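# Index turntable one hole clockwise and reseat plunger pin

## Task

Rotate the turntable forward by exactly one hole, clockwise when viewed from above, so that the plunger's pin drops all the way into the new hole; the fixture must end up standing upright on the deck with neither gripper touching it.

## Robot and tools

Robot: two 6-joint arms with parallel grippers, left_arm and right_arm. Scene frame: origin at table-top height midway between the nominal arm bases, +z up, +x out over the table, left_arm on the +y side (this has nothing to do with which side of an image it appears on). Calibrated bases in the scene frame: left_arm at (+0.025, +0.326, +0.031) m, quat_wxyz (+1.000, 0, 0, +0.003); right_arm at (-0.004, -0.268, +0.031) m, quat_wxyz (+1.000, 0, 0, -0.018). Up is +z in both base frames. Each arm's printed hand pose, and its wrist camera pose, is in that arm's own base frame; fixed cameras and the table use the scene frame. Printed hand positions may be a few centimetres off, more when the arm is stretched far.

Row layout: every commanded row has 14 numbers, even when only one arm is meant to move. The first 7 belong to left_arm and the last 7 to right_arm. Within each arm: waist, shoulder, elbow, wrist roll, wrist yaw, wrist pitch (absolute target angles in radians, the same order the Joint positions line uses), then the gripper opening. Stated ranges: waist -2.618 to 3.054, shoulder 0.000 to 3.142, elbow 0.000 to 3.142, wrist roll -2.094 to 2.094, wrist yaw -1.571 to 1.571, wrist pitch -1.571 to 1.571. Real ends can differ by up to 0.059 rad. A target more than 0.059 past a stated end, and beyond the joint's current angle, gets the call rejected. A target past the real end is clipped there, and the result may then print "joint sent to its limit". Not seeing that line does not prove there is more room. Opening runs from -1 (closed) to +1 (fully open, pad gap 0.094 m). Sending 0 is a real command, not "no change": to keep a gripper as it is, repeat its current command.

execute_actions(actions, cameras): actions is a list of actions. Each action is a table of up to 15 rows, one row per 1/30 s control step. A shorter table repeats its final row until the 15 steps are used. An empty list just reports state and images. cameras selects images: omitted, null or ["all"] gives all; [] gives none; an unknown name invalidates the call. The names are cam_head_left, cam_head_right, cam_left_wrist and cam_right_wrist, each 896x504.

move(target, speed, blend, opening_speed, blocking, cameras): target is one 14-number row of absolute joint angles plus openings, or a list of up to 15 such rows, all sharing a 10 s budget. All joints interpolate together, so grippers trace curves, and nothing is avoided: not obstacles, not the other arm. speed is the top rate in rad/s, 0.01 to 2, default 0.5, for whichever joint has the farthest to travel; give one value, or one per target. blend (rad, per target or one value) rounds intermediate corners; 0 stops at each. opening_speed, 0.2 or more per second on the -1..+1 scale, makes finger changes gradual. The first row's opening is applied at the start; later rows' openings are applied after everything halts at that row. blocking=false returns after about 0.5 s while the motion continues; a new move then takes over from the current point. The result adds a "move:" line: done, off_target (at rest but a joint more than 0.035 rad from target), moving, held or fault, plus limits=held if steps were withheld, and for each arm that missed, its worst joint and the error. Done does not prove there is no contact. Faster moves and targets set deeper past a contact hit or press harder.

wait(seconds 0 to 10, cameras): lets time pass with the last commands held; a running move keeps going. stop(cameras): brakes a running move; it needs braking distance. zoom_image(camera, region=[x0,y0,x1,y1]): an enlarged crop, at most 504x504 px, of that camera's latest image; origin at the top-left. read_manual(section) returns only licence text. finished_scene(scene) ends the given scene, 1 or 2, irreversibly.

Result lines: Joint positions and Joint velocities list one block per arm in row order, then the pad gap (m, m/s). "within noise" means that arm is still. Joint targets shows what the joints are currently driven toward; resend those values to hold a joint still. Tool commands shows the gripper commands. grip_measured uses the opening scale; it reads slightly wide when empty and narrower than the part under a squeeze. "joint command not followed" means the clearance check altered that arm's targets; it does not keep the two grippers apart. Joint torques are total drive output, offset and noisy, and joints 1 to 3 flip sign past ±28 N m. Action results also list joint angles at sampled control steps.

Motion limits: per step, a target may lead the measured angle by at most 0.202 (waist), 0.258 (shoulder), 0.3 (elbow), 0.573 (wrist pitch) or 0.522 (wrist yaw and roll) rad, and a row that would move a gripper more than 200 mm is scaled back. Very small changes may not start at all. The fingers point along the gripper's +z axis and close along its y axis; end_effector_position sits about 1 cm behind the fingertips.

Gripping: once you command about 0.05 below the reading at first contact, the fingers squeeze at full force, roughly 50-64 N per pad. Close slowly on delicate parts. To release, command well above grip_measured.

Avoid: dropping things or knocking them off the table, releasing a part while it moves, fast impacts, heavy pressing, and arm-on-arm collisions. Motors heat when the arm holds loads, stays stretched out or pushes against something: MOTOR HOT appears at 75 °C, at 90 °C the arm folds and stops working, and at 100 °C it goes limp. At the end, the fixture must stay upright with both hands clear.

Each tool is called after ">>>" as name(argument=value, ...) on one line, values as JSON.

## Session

>>> execute_actions(actions=[])

Scene clock: 0.00 s.
left_arm: end_effector_position=(+0.3789, +0.0005, +0.1416) grip_measured=+1.000 end_effector_quat_wxyz=(+0.682, -0.014, +0.730, +0.047) | right_arm: end_effector_position=(+0.3580, -0.0478, +0.1413) grip_measured=+1.000 end_effector_quat_wxyz=(+0.679, +0.114, +0.720, -0.089)
Joint names: [waist, shoulder, elbow, wrist roll, wrist yaw, wrist pitch]
Joint positions: left_arm=[-0.079 1.56 0.222 0.039 -0.166 1.272 0.094] | right_arm=[0.009 1.506 0.165 0.047 0.296 1.275 0.094]
Joint velocities: within noise
Joint torques (N m): no reading
Heat: left arm: 31 °C; right arm: 28 °C.
Joint targets: left_arm=[-0.079 1.557 0.225 0.038 -0.166 1.267] | right_arm=[0.009 1.502 0.169 0.046 0.296 1.270]
Tool commands: left_gripper/opening=+1.0 right_gripper/opening=+1.0

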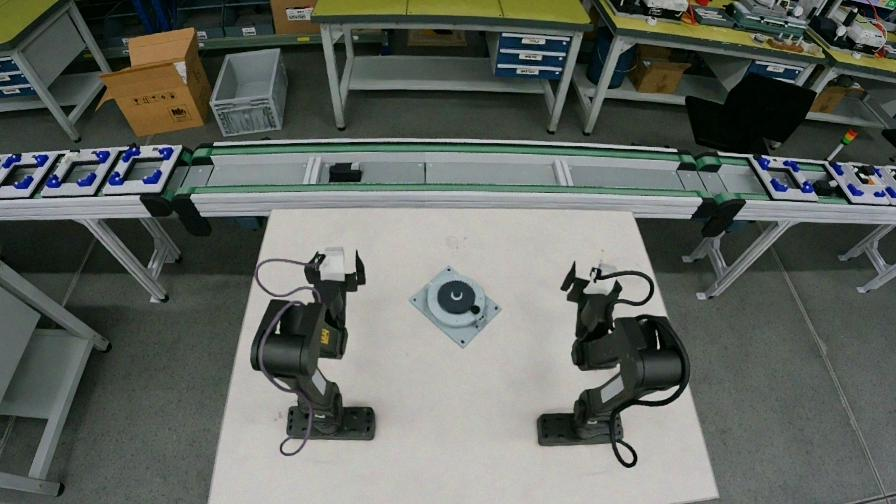

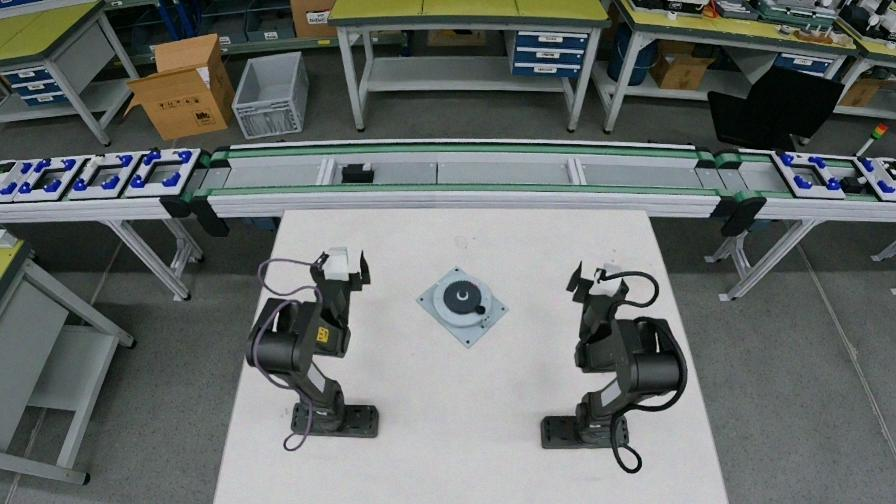

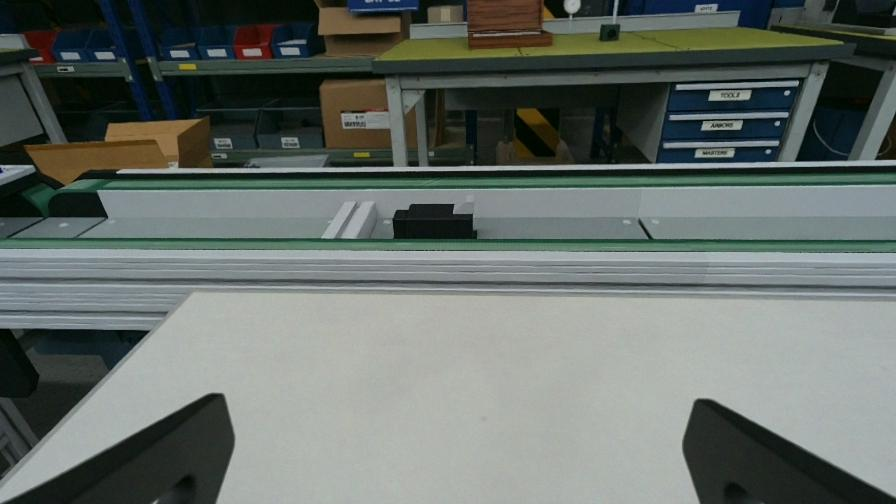

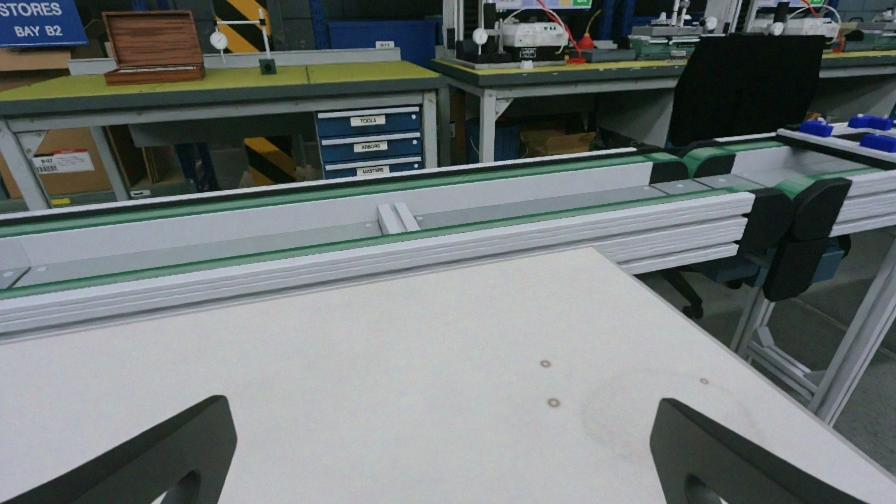

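>>> move(target=[[-0.3,1.75,1.2,-0.5,0,-0.5,0.0,0.3,1.1,0.18,0,0,0.6,0.2],[-0.734,2.154,2.083,-0.5,0,-1.5,0.0,0.632,0.758,0.189,0,0,0.069,0.2]], speed=1.0, blend=0.2)

Scene clock: 31.83 s.
left_arm: end_effector_position=(+0.3048, -0.2772, +0.1358) grip_measured=+0.001 end_effector_quat_wxyz=(+0.006, +0.125, +0.992, -0.004) | right_arm: end_effector_position=(+0.2291, +0.1642, +0.0889) grip_measured=+0.202 end_effector_quat_wxyz=(+0.478, -0.260, +0.825, +0.153)
Joint names: [waist, shoulder, elbow, wrist roll, wrist yaw, wrist pitch]
Joint positions: left_arm=[-0.74 2.129 2.055 -0.49 0.001 -1.482 0.047] | right_arm=[0.623 0.771 0.165 0.009 0.008 0.085 0.056]
Joint velocities: within noise
Joint torques (N m): left_arm=[0.46 -9.57 7.32 -0.1 0 0.22] | right_arm=[0.81 -1.33 11.03 -0.07 -0.08 1.51]
Heat: left arm: 32 °C; right arm: 32 °C.
Joint targets: left_arm=[-0.734 2.154 2.083 -0.500 0.000 -1.500] | right_arm=[0.632 0.758 0.189 0.000 0.000 0.069]
move: done

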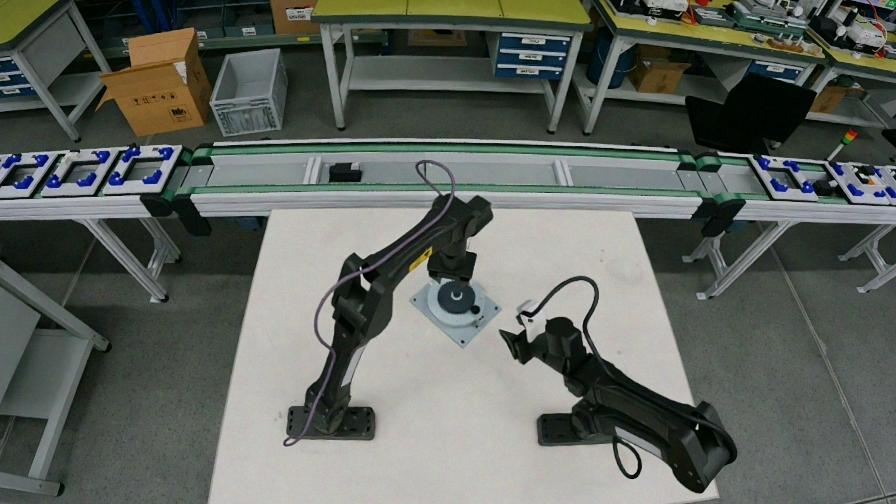

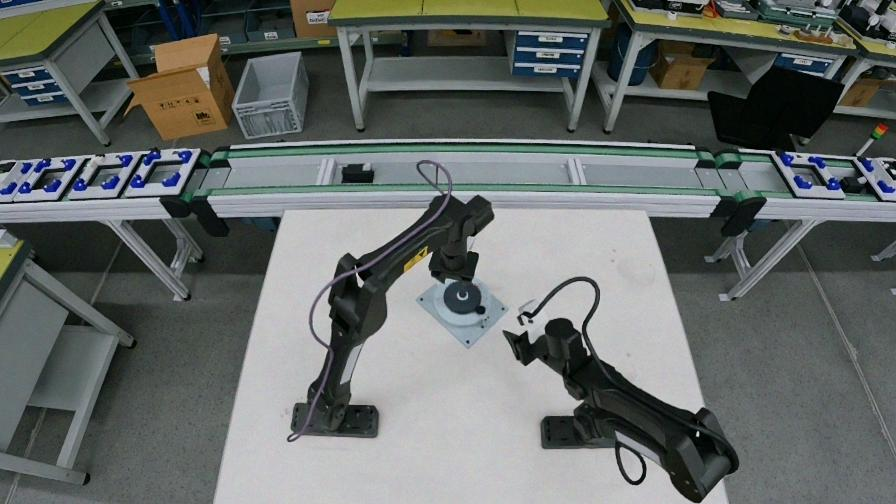

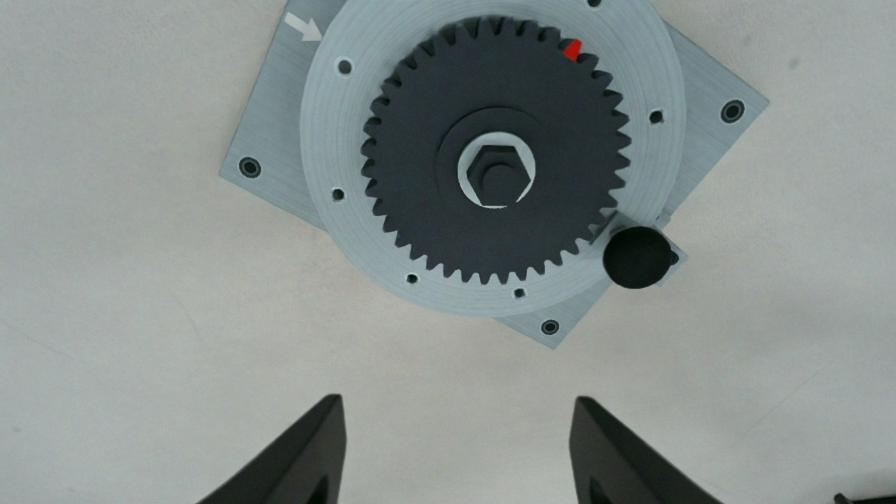

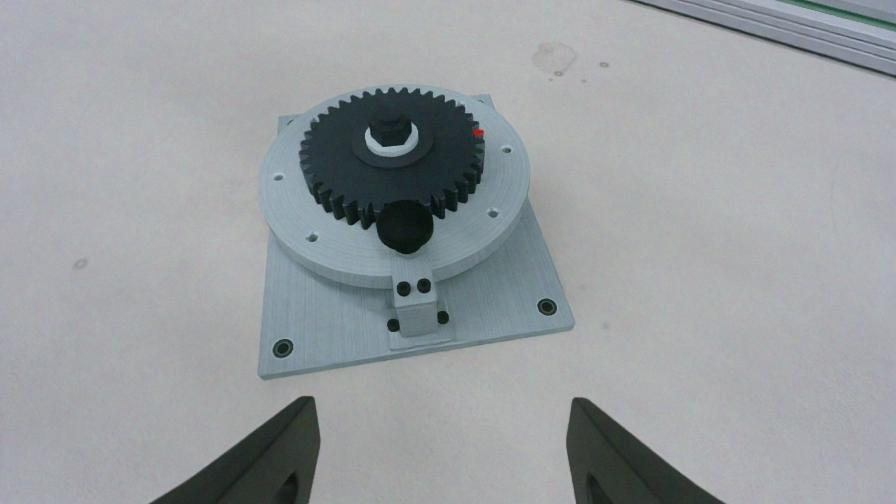

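>>> zoom_image(camera="cam_left_wrist", region=[440, 120, 560, 220])

>>> zoom_image(camera="cam_right_wrist", region=[340, 170, 470, 300])

Scaled by 4.200 from the camera's 896x504 image, which has a finer 1280x720 frame.

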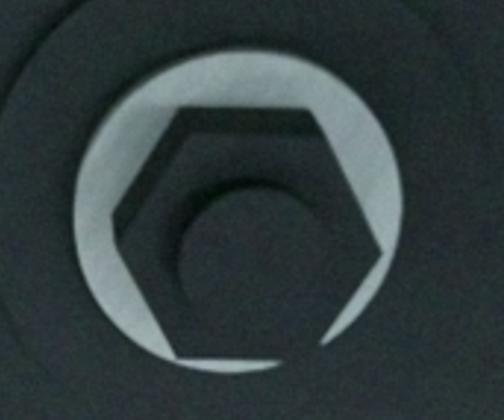

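Scaled by 3.877 from the camera's 896x504 image, which has a finer 1280x720 frame.

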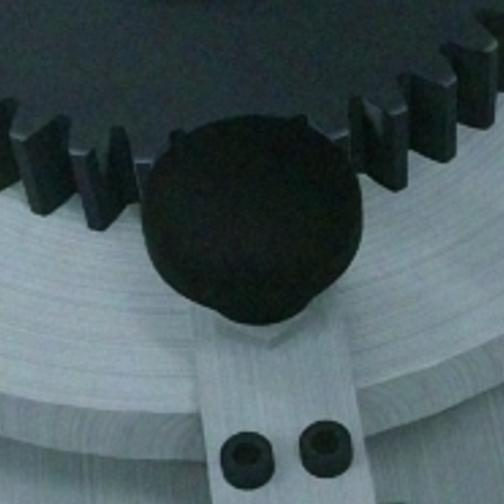

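>>> move(target=[-0.75,2.30,2.108,-1.025,0,-1.353,0.0,0.662,1.615,0.125,0,-0.01,1.088,0.2], speed=0.7, cameras=["cam_left_wrist","cam_right_wrist"])

Scene clock: 97.00 s.
left_arm: end_effector_position=(+0.3279, -0.3006, +0.0825) grip_measured=+0.001 end_effector_quat_wxyz=(+0.002, -0.135, +0.991, -0.003) | right_arm: end_effector_position=(+0.2713, +0.2088, +0.0499) grip_measured=+0.202 end_effector_quat_wxyz=(+0.526, -0.263, +0.788, +0.181)
Joint names: [waist, shoulder, elbow, wrist roll, wrist yaw, wrist pitch]
Joint positions: left_arm=[-0.744 2.275 2.08 -1.014 0.001 -1.367 0.047] | right_arm=[0.653 1.603 0.132 0.009 0 1.08 0.056]
Joint velocities: within noise
Joint torques (N m): left_arm=[-0.55 -10.85 7.42 -0.1 -0.01 0.57] | right_arm=[0.8 -3.34 4.22 -0.07 -0.11 1.8]
Heat: left arm: 35 °C; right arm: 33 °C.
Joint targets: left_arm=[-0.750 2.300 2.108 -1.025 0.000 -1.353] | right_arm=[0.662 1.615 0.125 0.000 -0.010 1.088]
move: done
Images, in order (width x height): cam_left_wrist 896x504, cam_right_wrist 896x504.

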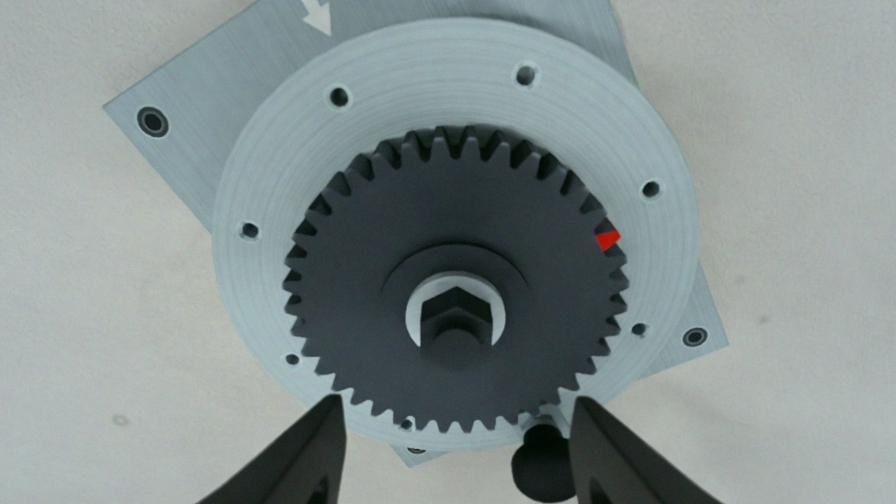

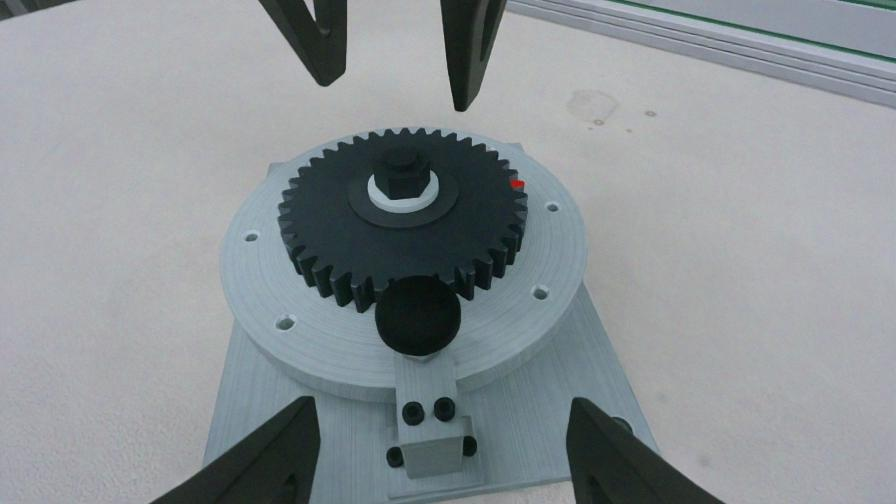

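>>> move(target=[-0.75,2.296,1.956,-1.025,0,-1.192,0.0,0.687,1.615,0.125,0,-0.01,1.088,0.2], speed=0.3, cameras=["cam_left_wrist","cam_right_wrist"])

Scene clock: 124.97 s.
left_arm: end_effector_position=(+0.3372, -0.3091, +0.0554) grip_measured=+0.001 end_effector_quat_wxyz=(+0.019, -0.135, +0.990, -0.023) | right_arm: end_effector_position=(+0.2660, +0.2157, +0.0502) grip_measured=+0.202 end_effector_quat_wxyz=(+0.524, -0.273, +0.785, +0.188)
Joint names: [waist, shoulder, elbow, wrist roll, wrist yaw, wrist pitch]
Joint positions: left_arm=[-0.744 2.275 1.971 -1.015 0.001 -1.206 0.047] | right_arm=[0.678 1.603 0.132 0.009 -0.001 1.081 0.056]
Joint velocities: within noise
Joint torques (N m): left_arm=[-0.51 -11.32 4.21 -0.1 -0.02 0.71] | right_arm=[0.76 -3.38 4.26 -0.07 -0.12 1.79]
Heat: left arm: 36 °C; right arm: 33 °C.
Joint targets: left_arm=[-0.750 2.296 1.956 -1.025 0.000 -1.192] | right_arm=[0.687 1.615 0.125 0.000 -0.010 1.088]
move: done
Images, in order (width x height): cam_left_wrist 896x504, cam_right_wrist 896x504.

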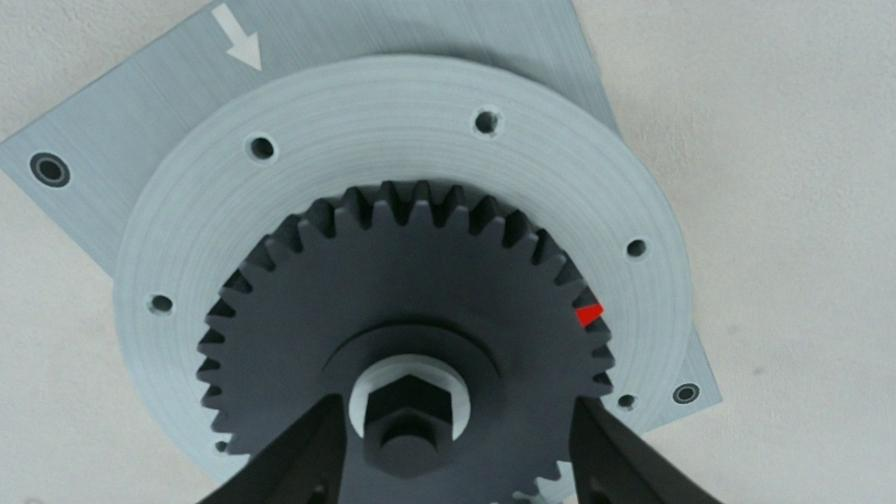

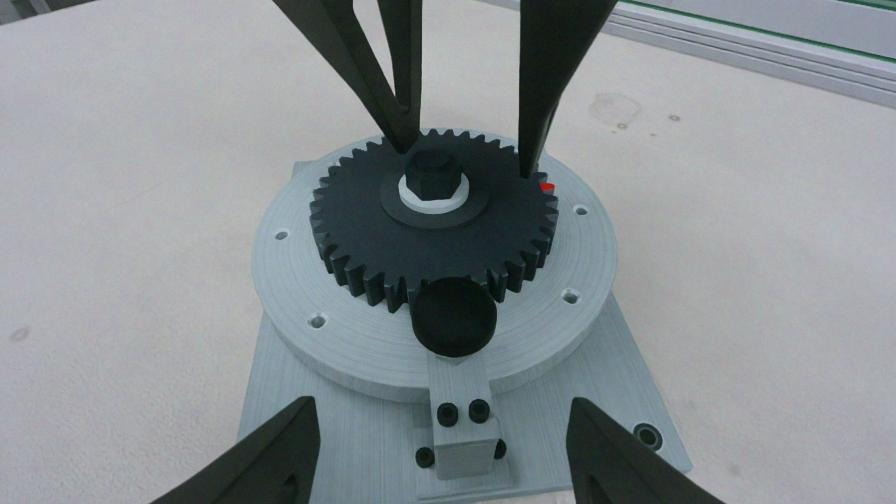

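>>> move(target=[-0.75,2.296,1.921,-1.025,0,-1.234,0.0,0.687,1.615,0.125,0,-0.01,1.088,0.2], speed=0.15, cameras=["cam_left_wrist","cam_right_wrist"])

Scene clock: 132.23 s.
left_arm: end_effector_position=(+0.3290, -0.3015, +0.0466) grip_measured=+0.001 end_effector_quat_wxyz=(+0.005, -0.135, +0.991, -0.007) | right_arm: end_effector_position=(+0.2660, +0.2157, +0.0502) grip_measured=+0.202 end_effector_quat_wxyz=(+0.524, -0.273, +0.784, +0.188)
Joint names: [waist, shoulder, elbow, wrist roll, wrist yaw, wrist pitch]
Joint positions: left_arm=[-0.744 2.275 1.937 -1.015 0.001 -1.215 0.047] | right_arm=[0.678 1.603 0.132 0.009 -0.001 1.082 0.056]
Joint velocities: within noise
Joint torques (N m): left_arm=[-0.54 -11.22 3.99 -0.09 -0.02 0.22] | right_arm=[0.81 -3.33 4.23 -0.07 -0.11 1.8]
Heat: left arm: 37 °C; right arm: 33 °C.
Joint targets: left_arm=[-0.750 2.296 1.921 -1.025 0.000 -1.234] | right_arm=[0.687 1.615 0.125 0.000 -0.010 1.088]
move: done
Images, in order (width x height): cam_left_wrist 896x504, cam_right_wrist 896x504.

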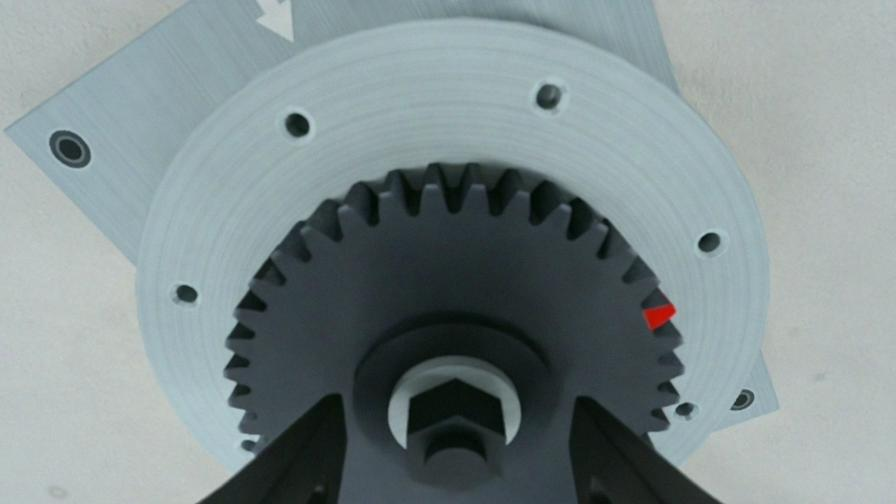

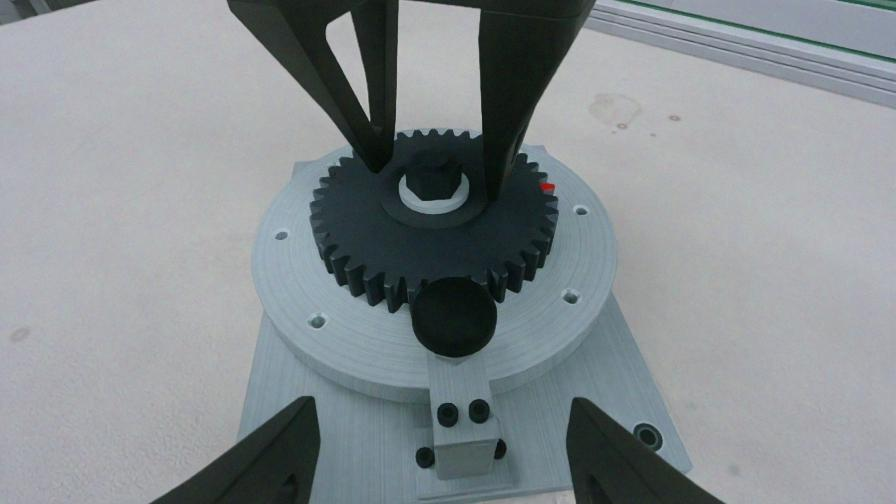

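>>> move(target=[[-0.75,2.296,1.911,-1.025,0,-1.234,0.0,0.687,1.884,0.318,0,-0.01,1.185,0.2],[-0.75,2.296,1.911,-1.025,0,-1.234,-0.9,0.687,1.884,0.318,0,-0.01,1.185,0.2]], speed=0.25, opening_speed=0.3, cameras=["cam_left_wrist","cam_right_wrist"])

Scene clock: 151.77 s.
left_arm: end_effector_position=(+0.3262, -0.2995, +0.0442) grip_measured=-0.627 end_effector_quat_wxyz=(+0.000, -0.135, +0.991, -0.003) | right_arm: end_effector_position=(+0.3030, +0.2455, +0.0342) grip_measured=+0.202 end_effector_quat_wxyz=(+0.527, -0.272, +0.782, +0.189)
Joint names: [waist, shoulder, elbow, wrist roll, wrist yaw, wrist pitch]
Joint positions: left_arm=[-0.744 2.275 1.928 -1.015 0.003 -1.218 0.018] | right_arm=[0.678 1.866 0.305 0.009 -0.001 1.179 0.056]
Joint velocities: within noise
Joint torques (N m): left_arm=[-0.57 -11.18 3.97 -0.08 -0.03 0.24] | right_arm=[0.8 -4.85 5.5 -0.07 -0.1 1.81]
Heat: left arm: 37 °C; right arm: 34 °C.
Joint targets: left_arm=[-0.750 2.296 1.911 -1.025 0.000 -1.234] | right_arm=[0.687 1.884 0.318 0.000 -0.010 1.185]
move: done
Images, in order (width x height): cam_left_wrist 896x504, cam_right_wrist 896x504.

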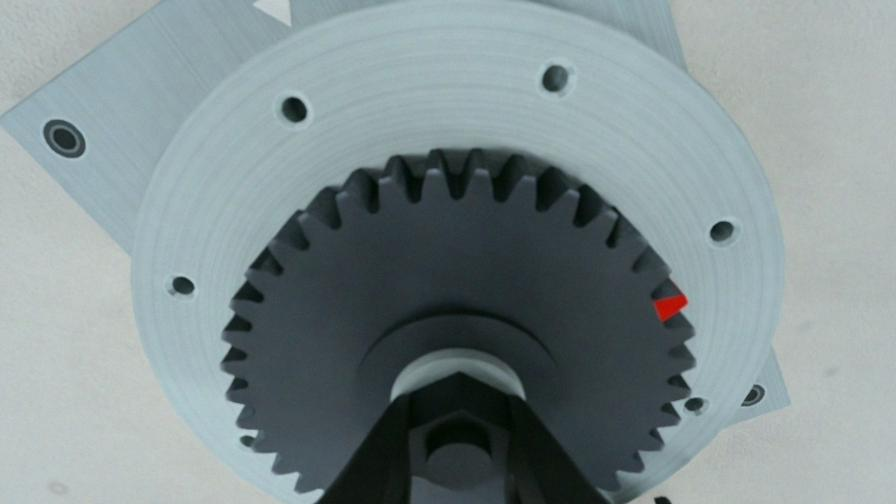

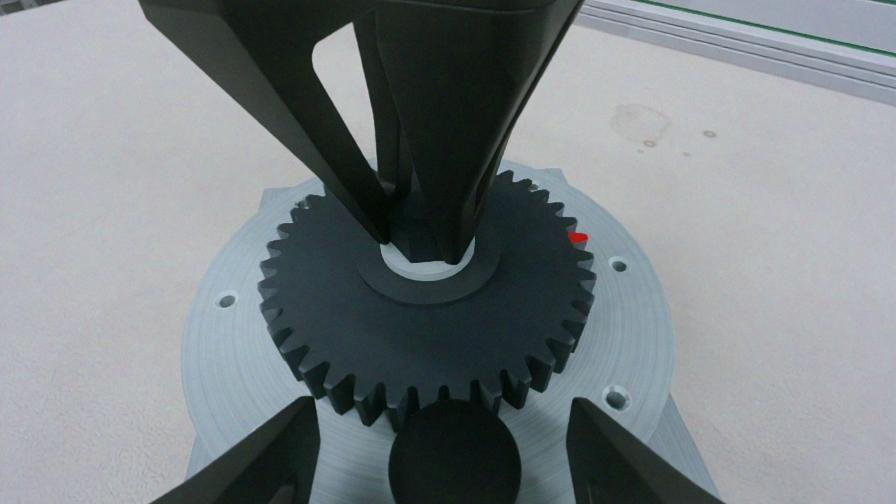

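>>> move(target=[-0.75,2.296,1.911,-1.025,0,-1.234,-0.95,0.684,1.884,0.318,0,-0.01,1.185,-0.8], speed=0.25, opening_speed=0.4, cameras=["cam_right_wrist"])

Scene clock: 159.87 s.
left_arm: end_effector_position=(+0.3262, -0.2995, +0.0442) grip_measured=-0.628 end_effector_quat_wxyz=(+0.000, -0.135, +0.991, -0.003) | right_arm: end_effector_position=(+0.3039, +0.2444, +0.0343) grip_measured=-0.493 end_effector_quat_wxyz=(+0.528, -0.270, +0.783, +0.186)
Joint names: [waist, shoulder, elbow, wrist roll, wrist yaw, wrist pitch]
Joint positions: left_arm=[-0.744 2.275 1.928 -1.015 0.003 -1.218 0.017] | right_arm=[0.678 1.866 0.305 0.009 0.007 1.179 0.024]
Joint velocities: within noise
Joint torques (N m): left_arm=[-0.55 -11.15 3.93 -0.09 -0.03 0.24] | right_arm=[0.49 -4.89 5.53 -0.07 -0.18 1.8]
Heat: left arm: 37 °C; right arm: 35 °C.
Joint targets: left_arm=[-0.750 2.296 1.911 -1.025 0.000 -1.234] | right_arm=[0.684 1.884 0.318 0.000 -0.010 1.185]
move: done
Images, in order (width x height): cam_right_wrist 896x504.

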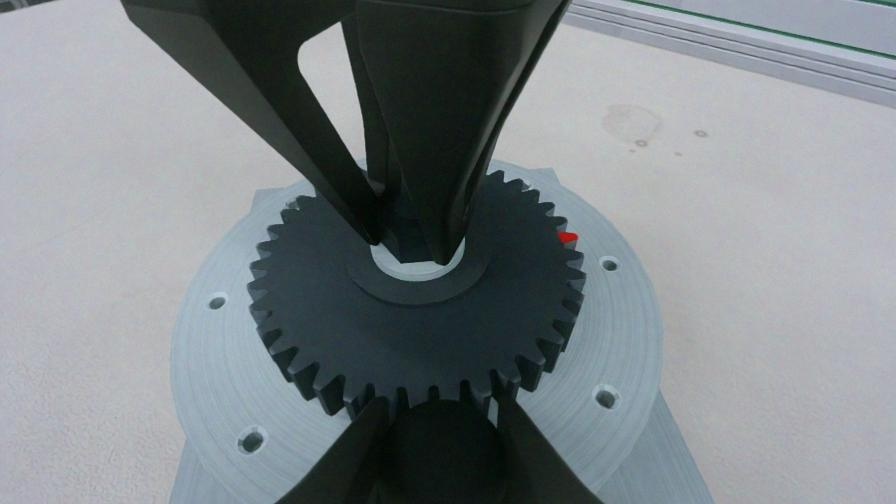

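>>> move(target=[-0.75,2.296,1.911,-1.025,0,-1.234,-0.95,0.684,1.720,0.333,0,-0.01,1.436,-0.95], speed=0.15, opening_speed=0.5, cameras=["cam_right_wrist"])

Scene clock: 170.43 s.
left_arm: end_effector_position=(+0.3262, -0.2995, +0.0442) grip_measured=-0.628 end_effector_quat_wxyz=(+0.000, -0.135, +0.991, -0.003) | right_arm: end_effector_position=(+0.3043, +0.2448, +0.0423) grip_measured=-0.494 end_effector_quat_wxyz=(+0.533, -0.269, +0.780, +0.188)
Joint names: [waist, shoulder, elbow, wrist roll, wrist yaw, wrist pitch]
Joint positions: left_arm=[-0.744 2.275 1.928 -1.015 0.003 -1.218 0.017] | right_arm=[0.678 1.826 0.305 0.009 0.006 1.15 0.024]
Joint velocities: within noise
Joint torques (N m): left_arm=[-0.54 -11.19 3.95 -0.09 -0.03 0.24] | right_arm=[0.5 -14.75 7.25 -0.07 -0.18 4.34]
Heat: left arm: 37 °C; right arm: 37 °C.
Joint targets: left_arm=[-0.750 2.296 1.911 -1.025 0.000 -1.234] | right_arm=[0.684 1.720 0.333 0.000 -0.010 1.436]
move: off_target (right_arm); right_arm: the wrist pitch is farthest, 0.286 rad from its target
Images, in order (width x height): cam_right_wrist 896x504.

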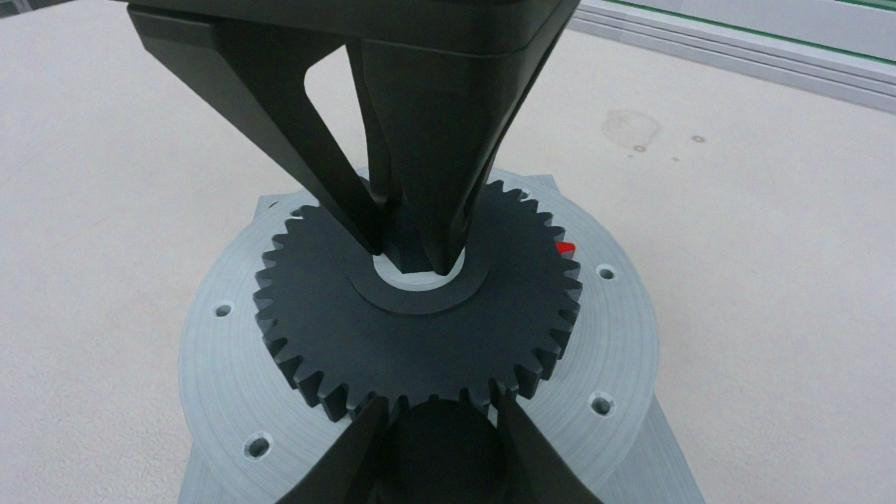

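>>> move(target=[-0.75,2.296,1.911,-0.78,0,-1.234,-0.95,0.684,1.720,0.333,0,-0.01,1.436,-0.95], speed=0.2, cameras=["cam_right_wrist"])

Scene clock: 178.13 s.
left_arm: end_effector_position=(+0.3262, -0.2995, +0.0442) grip_measured=-0.628 end_effector_quat_wxyz=(+0.001, -0.026, +1.000, -0.003) | right_arm: end_effector_position=(+0.3043, +0.2448, +0.0423) grip_measured=-0.494 end_effector_quat_wxyz=(+0.533, -0.269, +0.780, +0.188)
Joint names: [waist, shoulder, elbow, wrist roll, wrist yaw, wrist pitch]
Joint positions: left_arm=[-0.744 2.275 1.928 -0.796 0.003 -1.218 0.017] | right_arm=[0.678 1.826 0.305 0.009 0.006 1.15 0.024]
Joint velocities: within noise
Joint torques (N m): left_arm=[-0.55 -11.18 3.95 0.17 -0.03 0.24] | right_arm=[0.54 -14.71 7.25 -0.07 -0.18 4.34]
Heat: left arm: 37 °C; right arm: 43 °C.
Joint targets: left_arm=[-0.750 2.296 1.911 -0.780 0.000 -1.234] | right_arm=[0.684 1.720 0.333 0.000 -0.010 1.436]
move: off_target (right_arm); right_arm: the wrist pitch is farthest, 0.286 rad from its target
Images, in order (width x height): cam_right_wrist 896x504.

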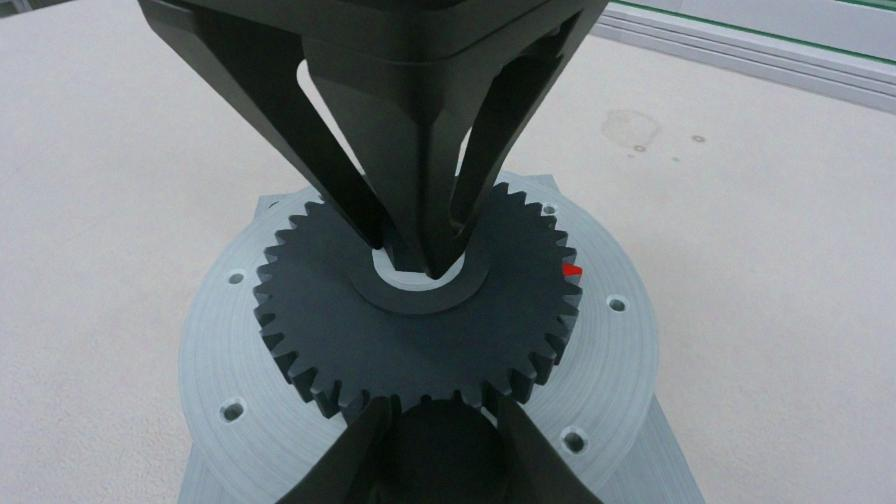

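>>> move(target=[-0.75,2.296,1.911,-0.78,0,-1.234,-0.95,0.684,1.865,0.328,0,-0.01,1.165,-0.95], speed=0.2, cameras=[])

Scene clock: 186.93 s.
left_arm: end_effector_position=(+0.3262, -0.2995, +0.0442) grip_measured=-0.628 end_effector_quat_wxyz=(+0.001, -0.026, +1.000, -0.003) | right_arm: end_effector_position=(+0.3040, +0.2445, +0.0385) grip_measured=-0.494 end_effector_quat_wxyz=(+0.529, -0.270, +0.782, +0.186)
Joint names: [waist, shoulder, elbow, wrist roll, wrist yaw, wrist pitch]
Joint positions: left_arm=[-0.744 2.275 1.928 -0.795 0.003 -1.218 0.017] | right_arm=[0.678 1.84 0.306 0.009 0.006 1.155 0.024]
Joint velocities: within noise
Joint torques (N m): left_arm=[-0.55 -11.17 3.96 0.18 -0.03 0.24] | right_arm=[0.53 -4.34 6.61 -0.06 -0.17 1.86]
Heat: left arm: 38 °C; right arm: 47 °C.
Joint targets: left_arm=[-0.750 2.296 1.911 -0.780 0.000 -1.234] | right_arm=[0.684 1.865 0.328 0.000 -0.010 1.165]
move: done
No camera images: "cameras" was empty.

>>> move(target=[[-0.75,2.296,1.911,-0.78,0,-1.234,-0.95,0.684,1.865,0.328,0,-0.01,1.165,0.2],[-0.75,2.296,1.911,-0.78,0,-1.234,-0.95,0.684,1.615,0.125,0,-0.01,1.088,0.2],[-0.75,2.296,1.911,-0.25,0,-1.234,-0.95,0.684,1.615,0.125,0,-0.01,1.088,0.2],[-0.75,2.296,1.911,-0.09,0,-1.234,-0.95,0.684,1.615,0.125,0,-0.01,1.088,0.2]], speed=[0.3,0.3,0.3,0.12], blend=[0,0,0.03,0], opening_speed=0.8, cameras=["cam_right_wrist"])

>>> zoom_image(camera="cam_right_wrist", region=[260, 220, 640, 480])

Scene clock: 204.70 s.
left_arm: end_effector_position=(+0.3263, -0.2994, +0.0442) grip_measured=-0.628 end_effector_quat_wxyz=(+0.002, +0.289, +0.957, -0.002) | right_arm: end_effector_position=(+0.2659, +0.2155, +0.0448) grip_measured=+0.198 end_effector_quat_wxyz=(+0.520, -0.274, +0.787, +0.186)
Joint names: [waist, shoulder, elbow, wrist roll, wrist yaw, wrist pitch]
Joint positions: left_arm=[-0.744 2.275 1.928 -0.158 0.002 -1.218 0.017] | right_arm=[0.678 1.635 0.132 0.009 -0.001 1.103 0.056]
Joint velocities: within noise
Joint torques (N m): left_arm=[-0.55 -11.17 3.95 0.78 -0.03 0.23] | right_arm=[0.53 -5.97 4 -0.07 -0.12 1.6]
Heat: left arm: 38 °C; right arm: 41 °C.
Joint targets: left_arm=[-0.750 2.296 1.911 -0.090 0.000 -1.234] | right_arm=[0.684 1.615 0.125 0.000 -0.010 1.088]
move: off_target (left_arm); left_arm: the wrist roll is farthest, 0.068 rad from its target
Images, in order (width x height): cam_right_wrist 896x504.

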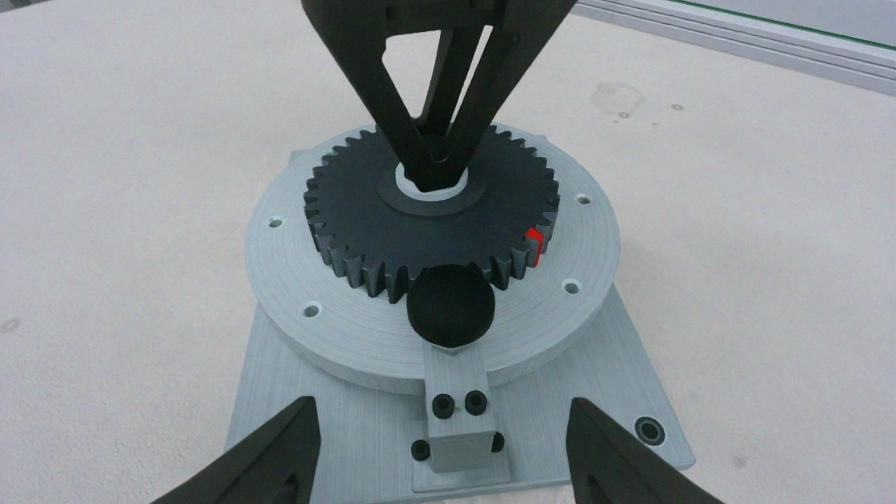

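Scaled by 1.326 from the camera's 896x504 image, which has a finer 1280x720 frame.

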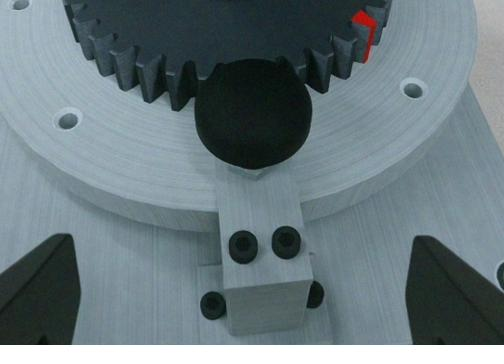

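>>> move(target=[-0.75,2.296,1.911,-0.04,0,-1.234,-0.95,0.684,1.595,0.125,0,-0.01,1.066,0.2], speed=0.12, cameras=["cam_right_wrist"])

>>> zoom_image(camera="cam_right_wrist", region=[260, 220, 640, 480])

Scene clock: 216.03 s.
left_arm: end_effector_position=(+0.3256, -0.2996, +0.0442) grip_measured=-0.629 end_effector_quat_wxyz=(+0.000, +0.310, +0.951, -0.003) | right_arm: end_effector_position=(+0.2653, +0.2152, +0.0461) grip_measured=+0.198 end_effector_quat_wxyz=(+0.519, -0.274, +0.788, +0.186)
Joint names: [waist, shoulder, elbow, wrist roll, wrist yaw, wrist pitch]
Joint positions: left_arm=[-0.744 2.275 1.928 -0.113 0.005 -1.219 0.017] | right_arm=[0.678 1.616 0.132 0.009 -0.001 1.082 0.056]
Joint velocities: within noise
Joint torques (N m): left_arm=[-0.51 -11.18 3.9 0.86 -0.07 0.24] | right_arm=[0.5 -5.96 4.15 -0.06 -0.11 1.59]
Heat: left arm: 38 °C; right arm: 39 °C.
Joint targets: left_arm=[-0.750 2.296 1.911 -0.040 0.000 -1.234] | right_arm=[0.684 1.595 0.125 0.000 -0.010 1.066]
move: off_target (left_arm); left_arm: the wrist roll is farthest, 0.073 rad from its target
Images, in order (width x height): cam_right_wrist 896x504.

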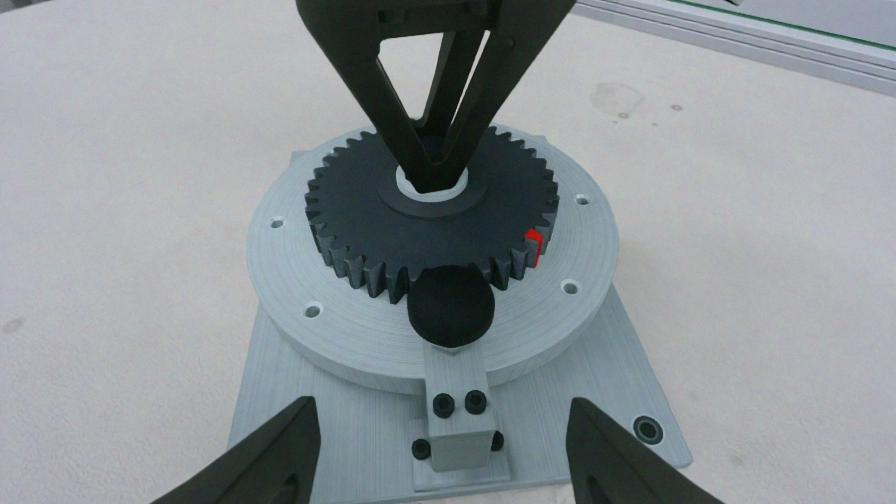

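Scaled by 1.326 from the camera's 896x504 image, which has a finer 1280x720 frame.

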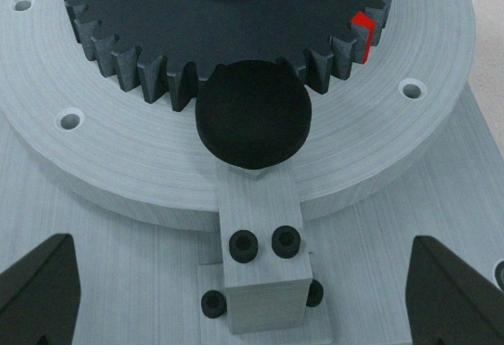

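>>> move(target=[-0.75,2.296,1.911,-0.04,0,-1.234,-0.95,0.630,0.758,0.189,0,0,0.069,0.2], speed=0.6, cameras=["cam_right_wrist"])

>>> zoom_image(camera="cam_right_wrist", region=[340, 170, 470, 300])

Scene clock: 226.93 s.
left_arm: end_effector_position=(+0.3256, -0.2996, +0.0442) grip_measured=-0.629 end_effector_quat_wxyz=(+0.000, +0.311, +0.951, -0.003) | right_arm: end_effector_position=(+0.2254, +0.1691, +0.0890) grip_measured=+0.198 end_effector_quat_wxyz=(+0.475, -0.268, +0.822, +0.160)
Joint names: [waist, shoulder, elbow, wrist roll, wrist yaw, wrist pitch]
Joint positions: left_arm=[-0.744 2.275 1.928 -0.112 0.006 -1.219 0.017] | right_arm=[0.639 0.769 0.165 0.009 -0.001 0.085 0.056]
Joint velocities: within noise
Joint torques (N m): left_arm=[-0.51 -11.23 3.89 0.83 -0.06 0.24] | right_arm=[-0.95 -1.21 11.07 -0.07 0 1.54]
Heat: left arm: 38 °C; right arm: 39 °C.
Joint targets: left_arm=[-0.750 2.296 1.911 -0.040 0.000 -1.234] | right_arm=[0.630 0.758 0.189 0.000 0.000 0.069]
move: off_target (left_arm); left_arm: the wrist roll is farthest, 0.072 rad from its target
Images, in order (width x height): cam_right_wrist 896x504.

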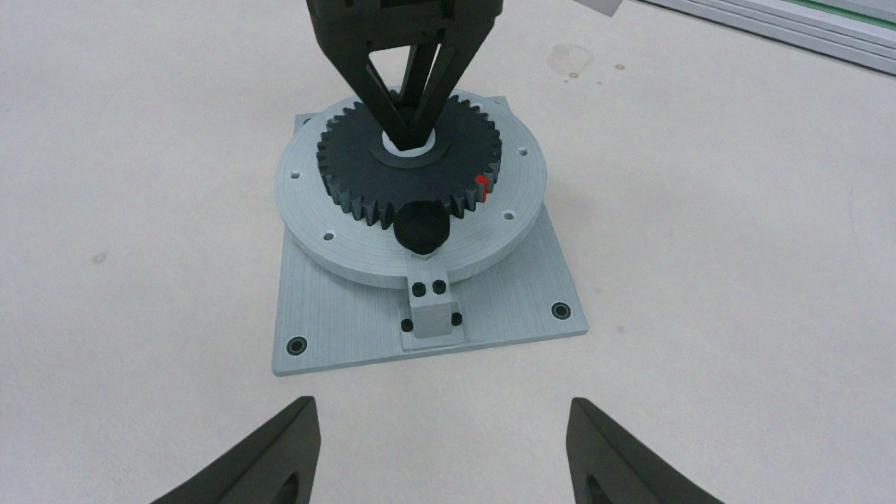

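Scaled by 3.877 from the camera's 896x504 image, which has a finer 1280x720 frame.

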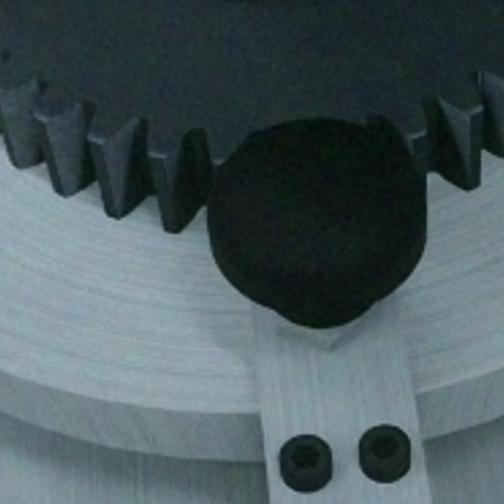

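>>> move(target=[[-0.75,2.296,1.911,-0.15,0,-1.234,-0.95,0.630,0.758,0.189,0,0,0.069,0.2],[-0.75,2.296,1.911,-0.15,0,-1.234,0.0,0.630,0.758,0.189,0,0,0.069,0.2],[-0.75,2.30,2.108,-0.15,0,-1.353,0.0,0.630,0.758,0.189,0,0,0.069,0.2],[-0.744,2.15,2.09,-0.15,0,-1.49,0.0,0.630,0.758,0.189,0,0,0.069,0.2]], speed=[0.3,0.3,0.25,0.4], blend=[0,0,0.03,0], opening_speed=0.8, cameras=["cam_left_wrist","cam_right_wrist"])

>>> zoom_image(camera="cam_right_wrist", region=[340, 170, 470, 300])

Scene clock: 238.43 s.
left_arm: end_effector_position=(+0.3084, -0.2851, +0.1281) grip_measured=-0.001 end_effector_quat_wxyz=(+0.005, +0.290, +0.957, -0.006) | right_arm: end_effector_position=(+0.2253, +0.1690, +0.0888) grip_measured=+0.198 end_effector_quat_wxyz=(+0.475, -0.269, +0.823, +0.160)
Joint names: [waist, shoulder, elbow, wrist roll, wrist yaw, wrist pitch]
Joint positions: left_arm=[-0.746 2.164 2.08 -0.157 0.006 -1.473 0.047] | right_arm=[0.639 0.769 0.165 0.009 -0.001 0.083 0.056]
Joint velocities: within noise
Joint torques (N m): left_arm=[0.17 -13.49 5.89 0.1 -0.06 0.26] | right_arm=[-0.94 -1.21 11.1 -0.06 0 1.54]
Heat: left arm: 38 °C; right arm: 39 °C.
Joint targets: left_arm=[-0.744 2.150 2.090 -0.150 0.000 -1.490] | right_arm=[0.630 0.758 0.189 0.000 0.000 0.069]
move: done
Images, in order (width x height): cam_left_wrist 896x504, cam_right_wrist 896x504.

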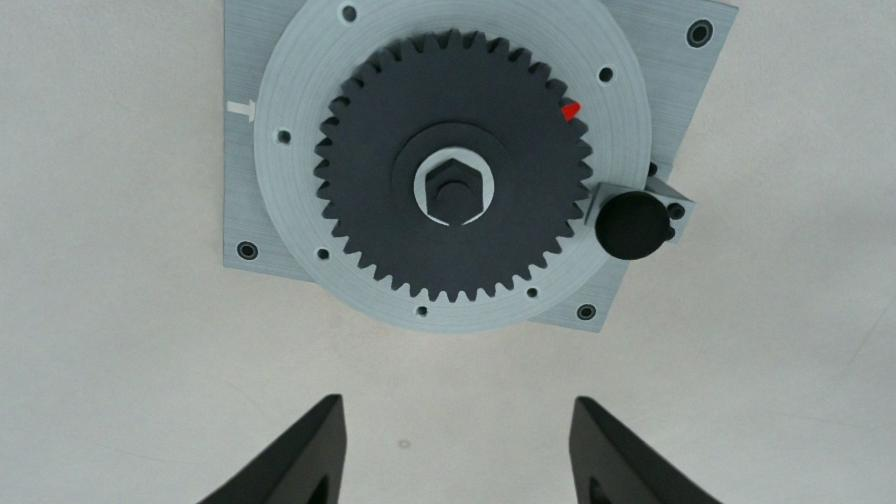

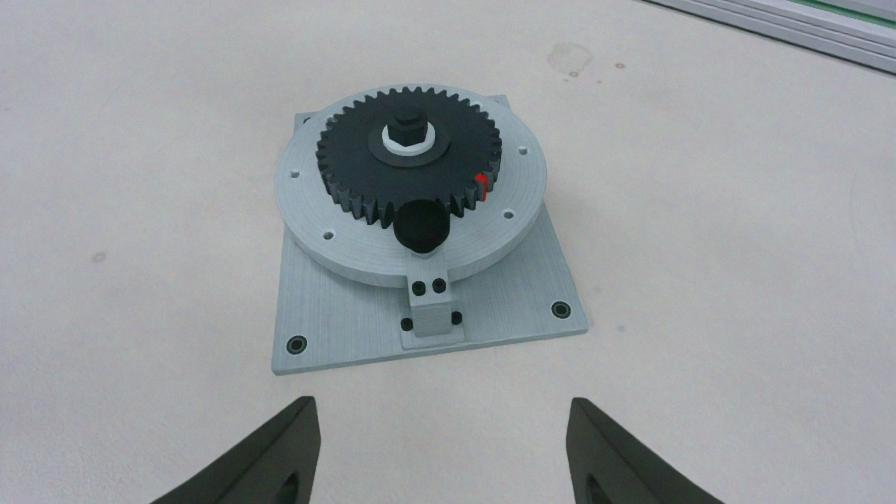

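Scaled by 3.877 from the camera's 896x504 image, which has a finer 1280x720 frame.

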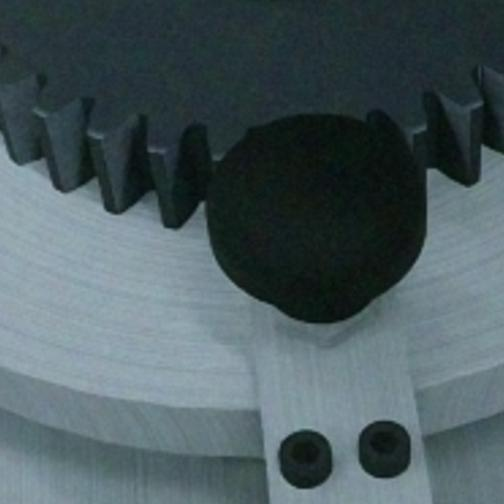

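>>> finished_scene(scene=2, done=true)

The scene is finished: the task was done.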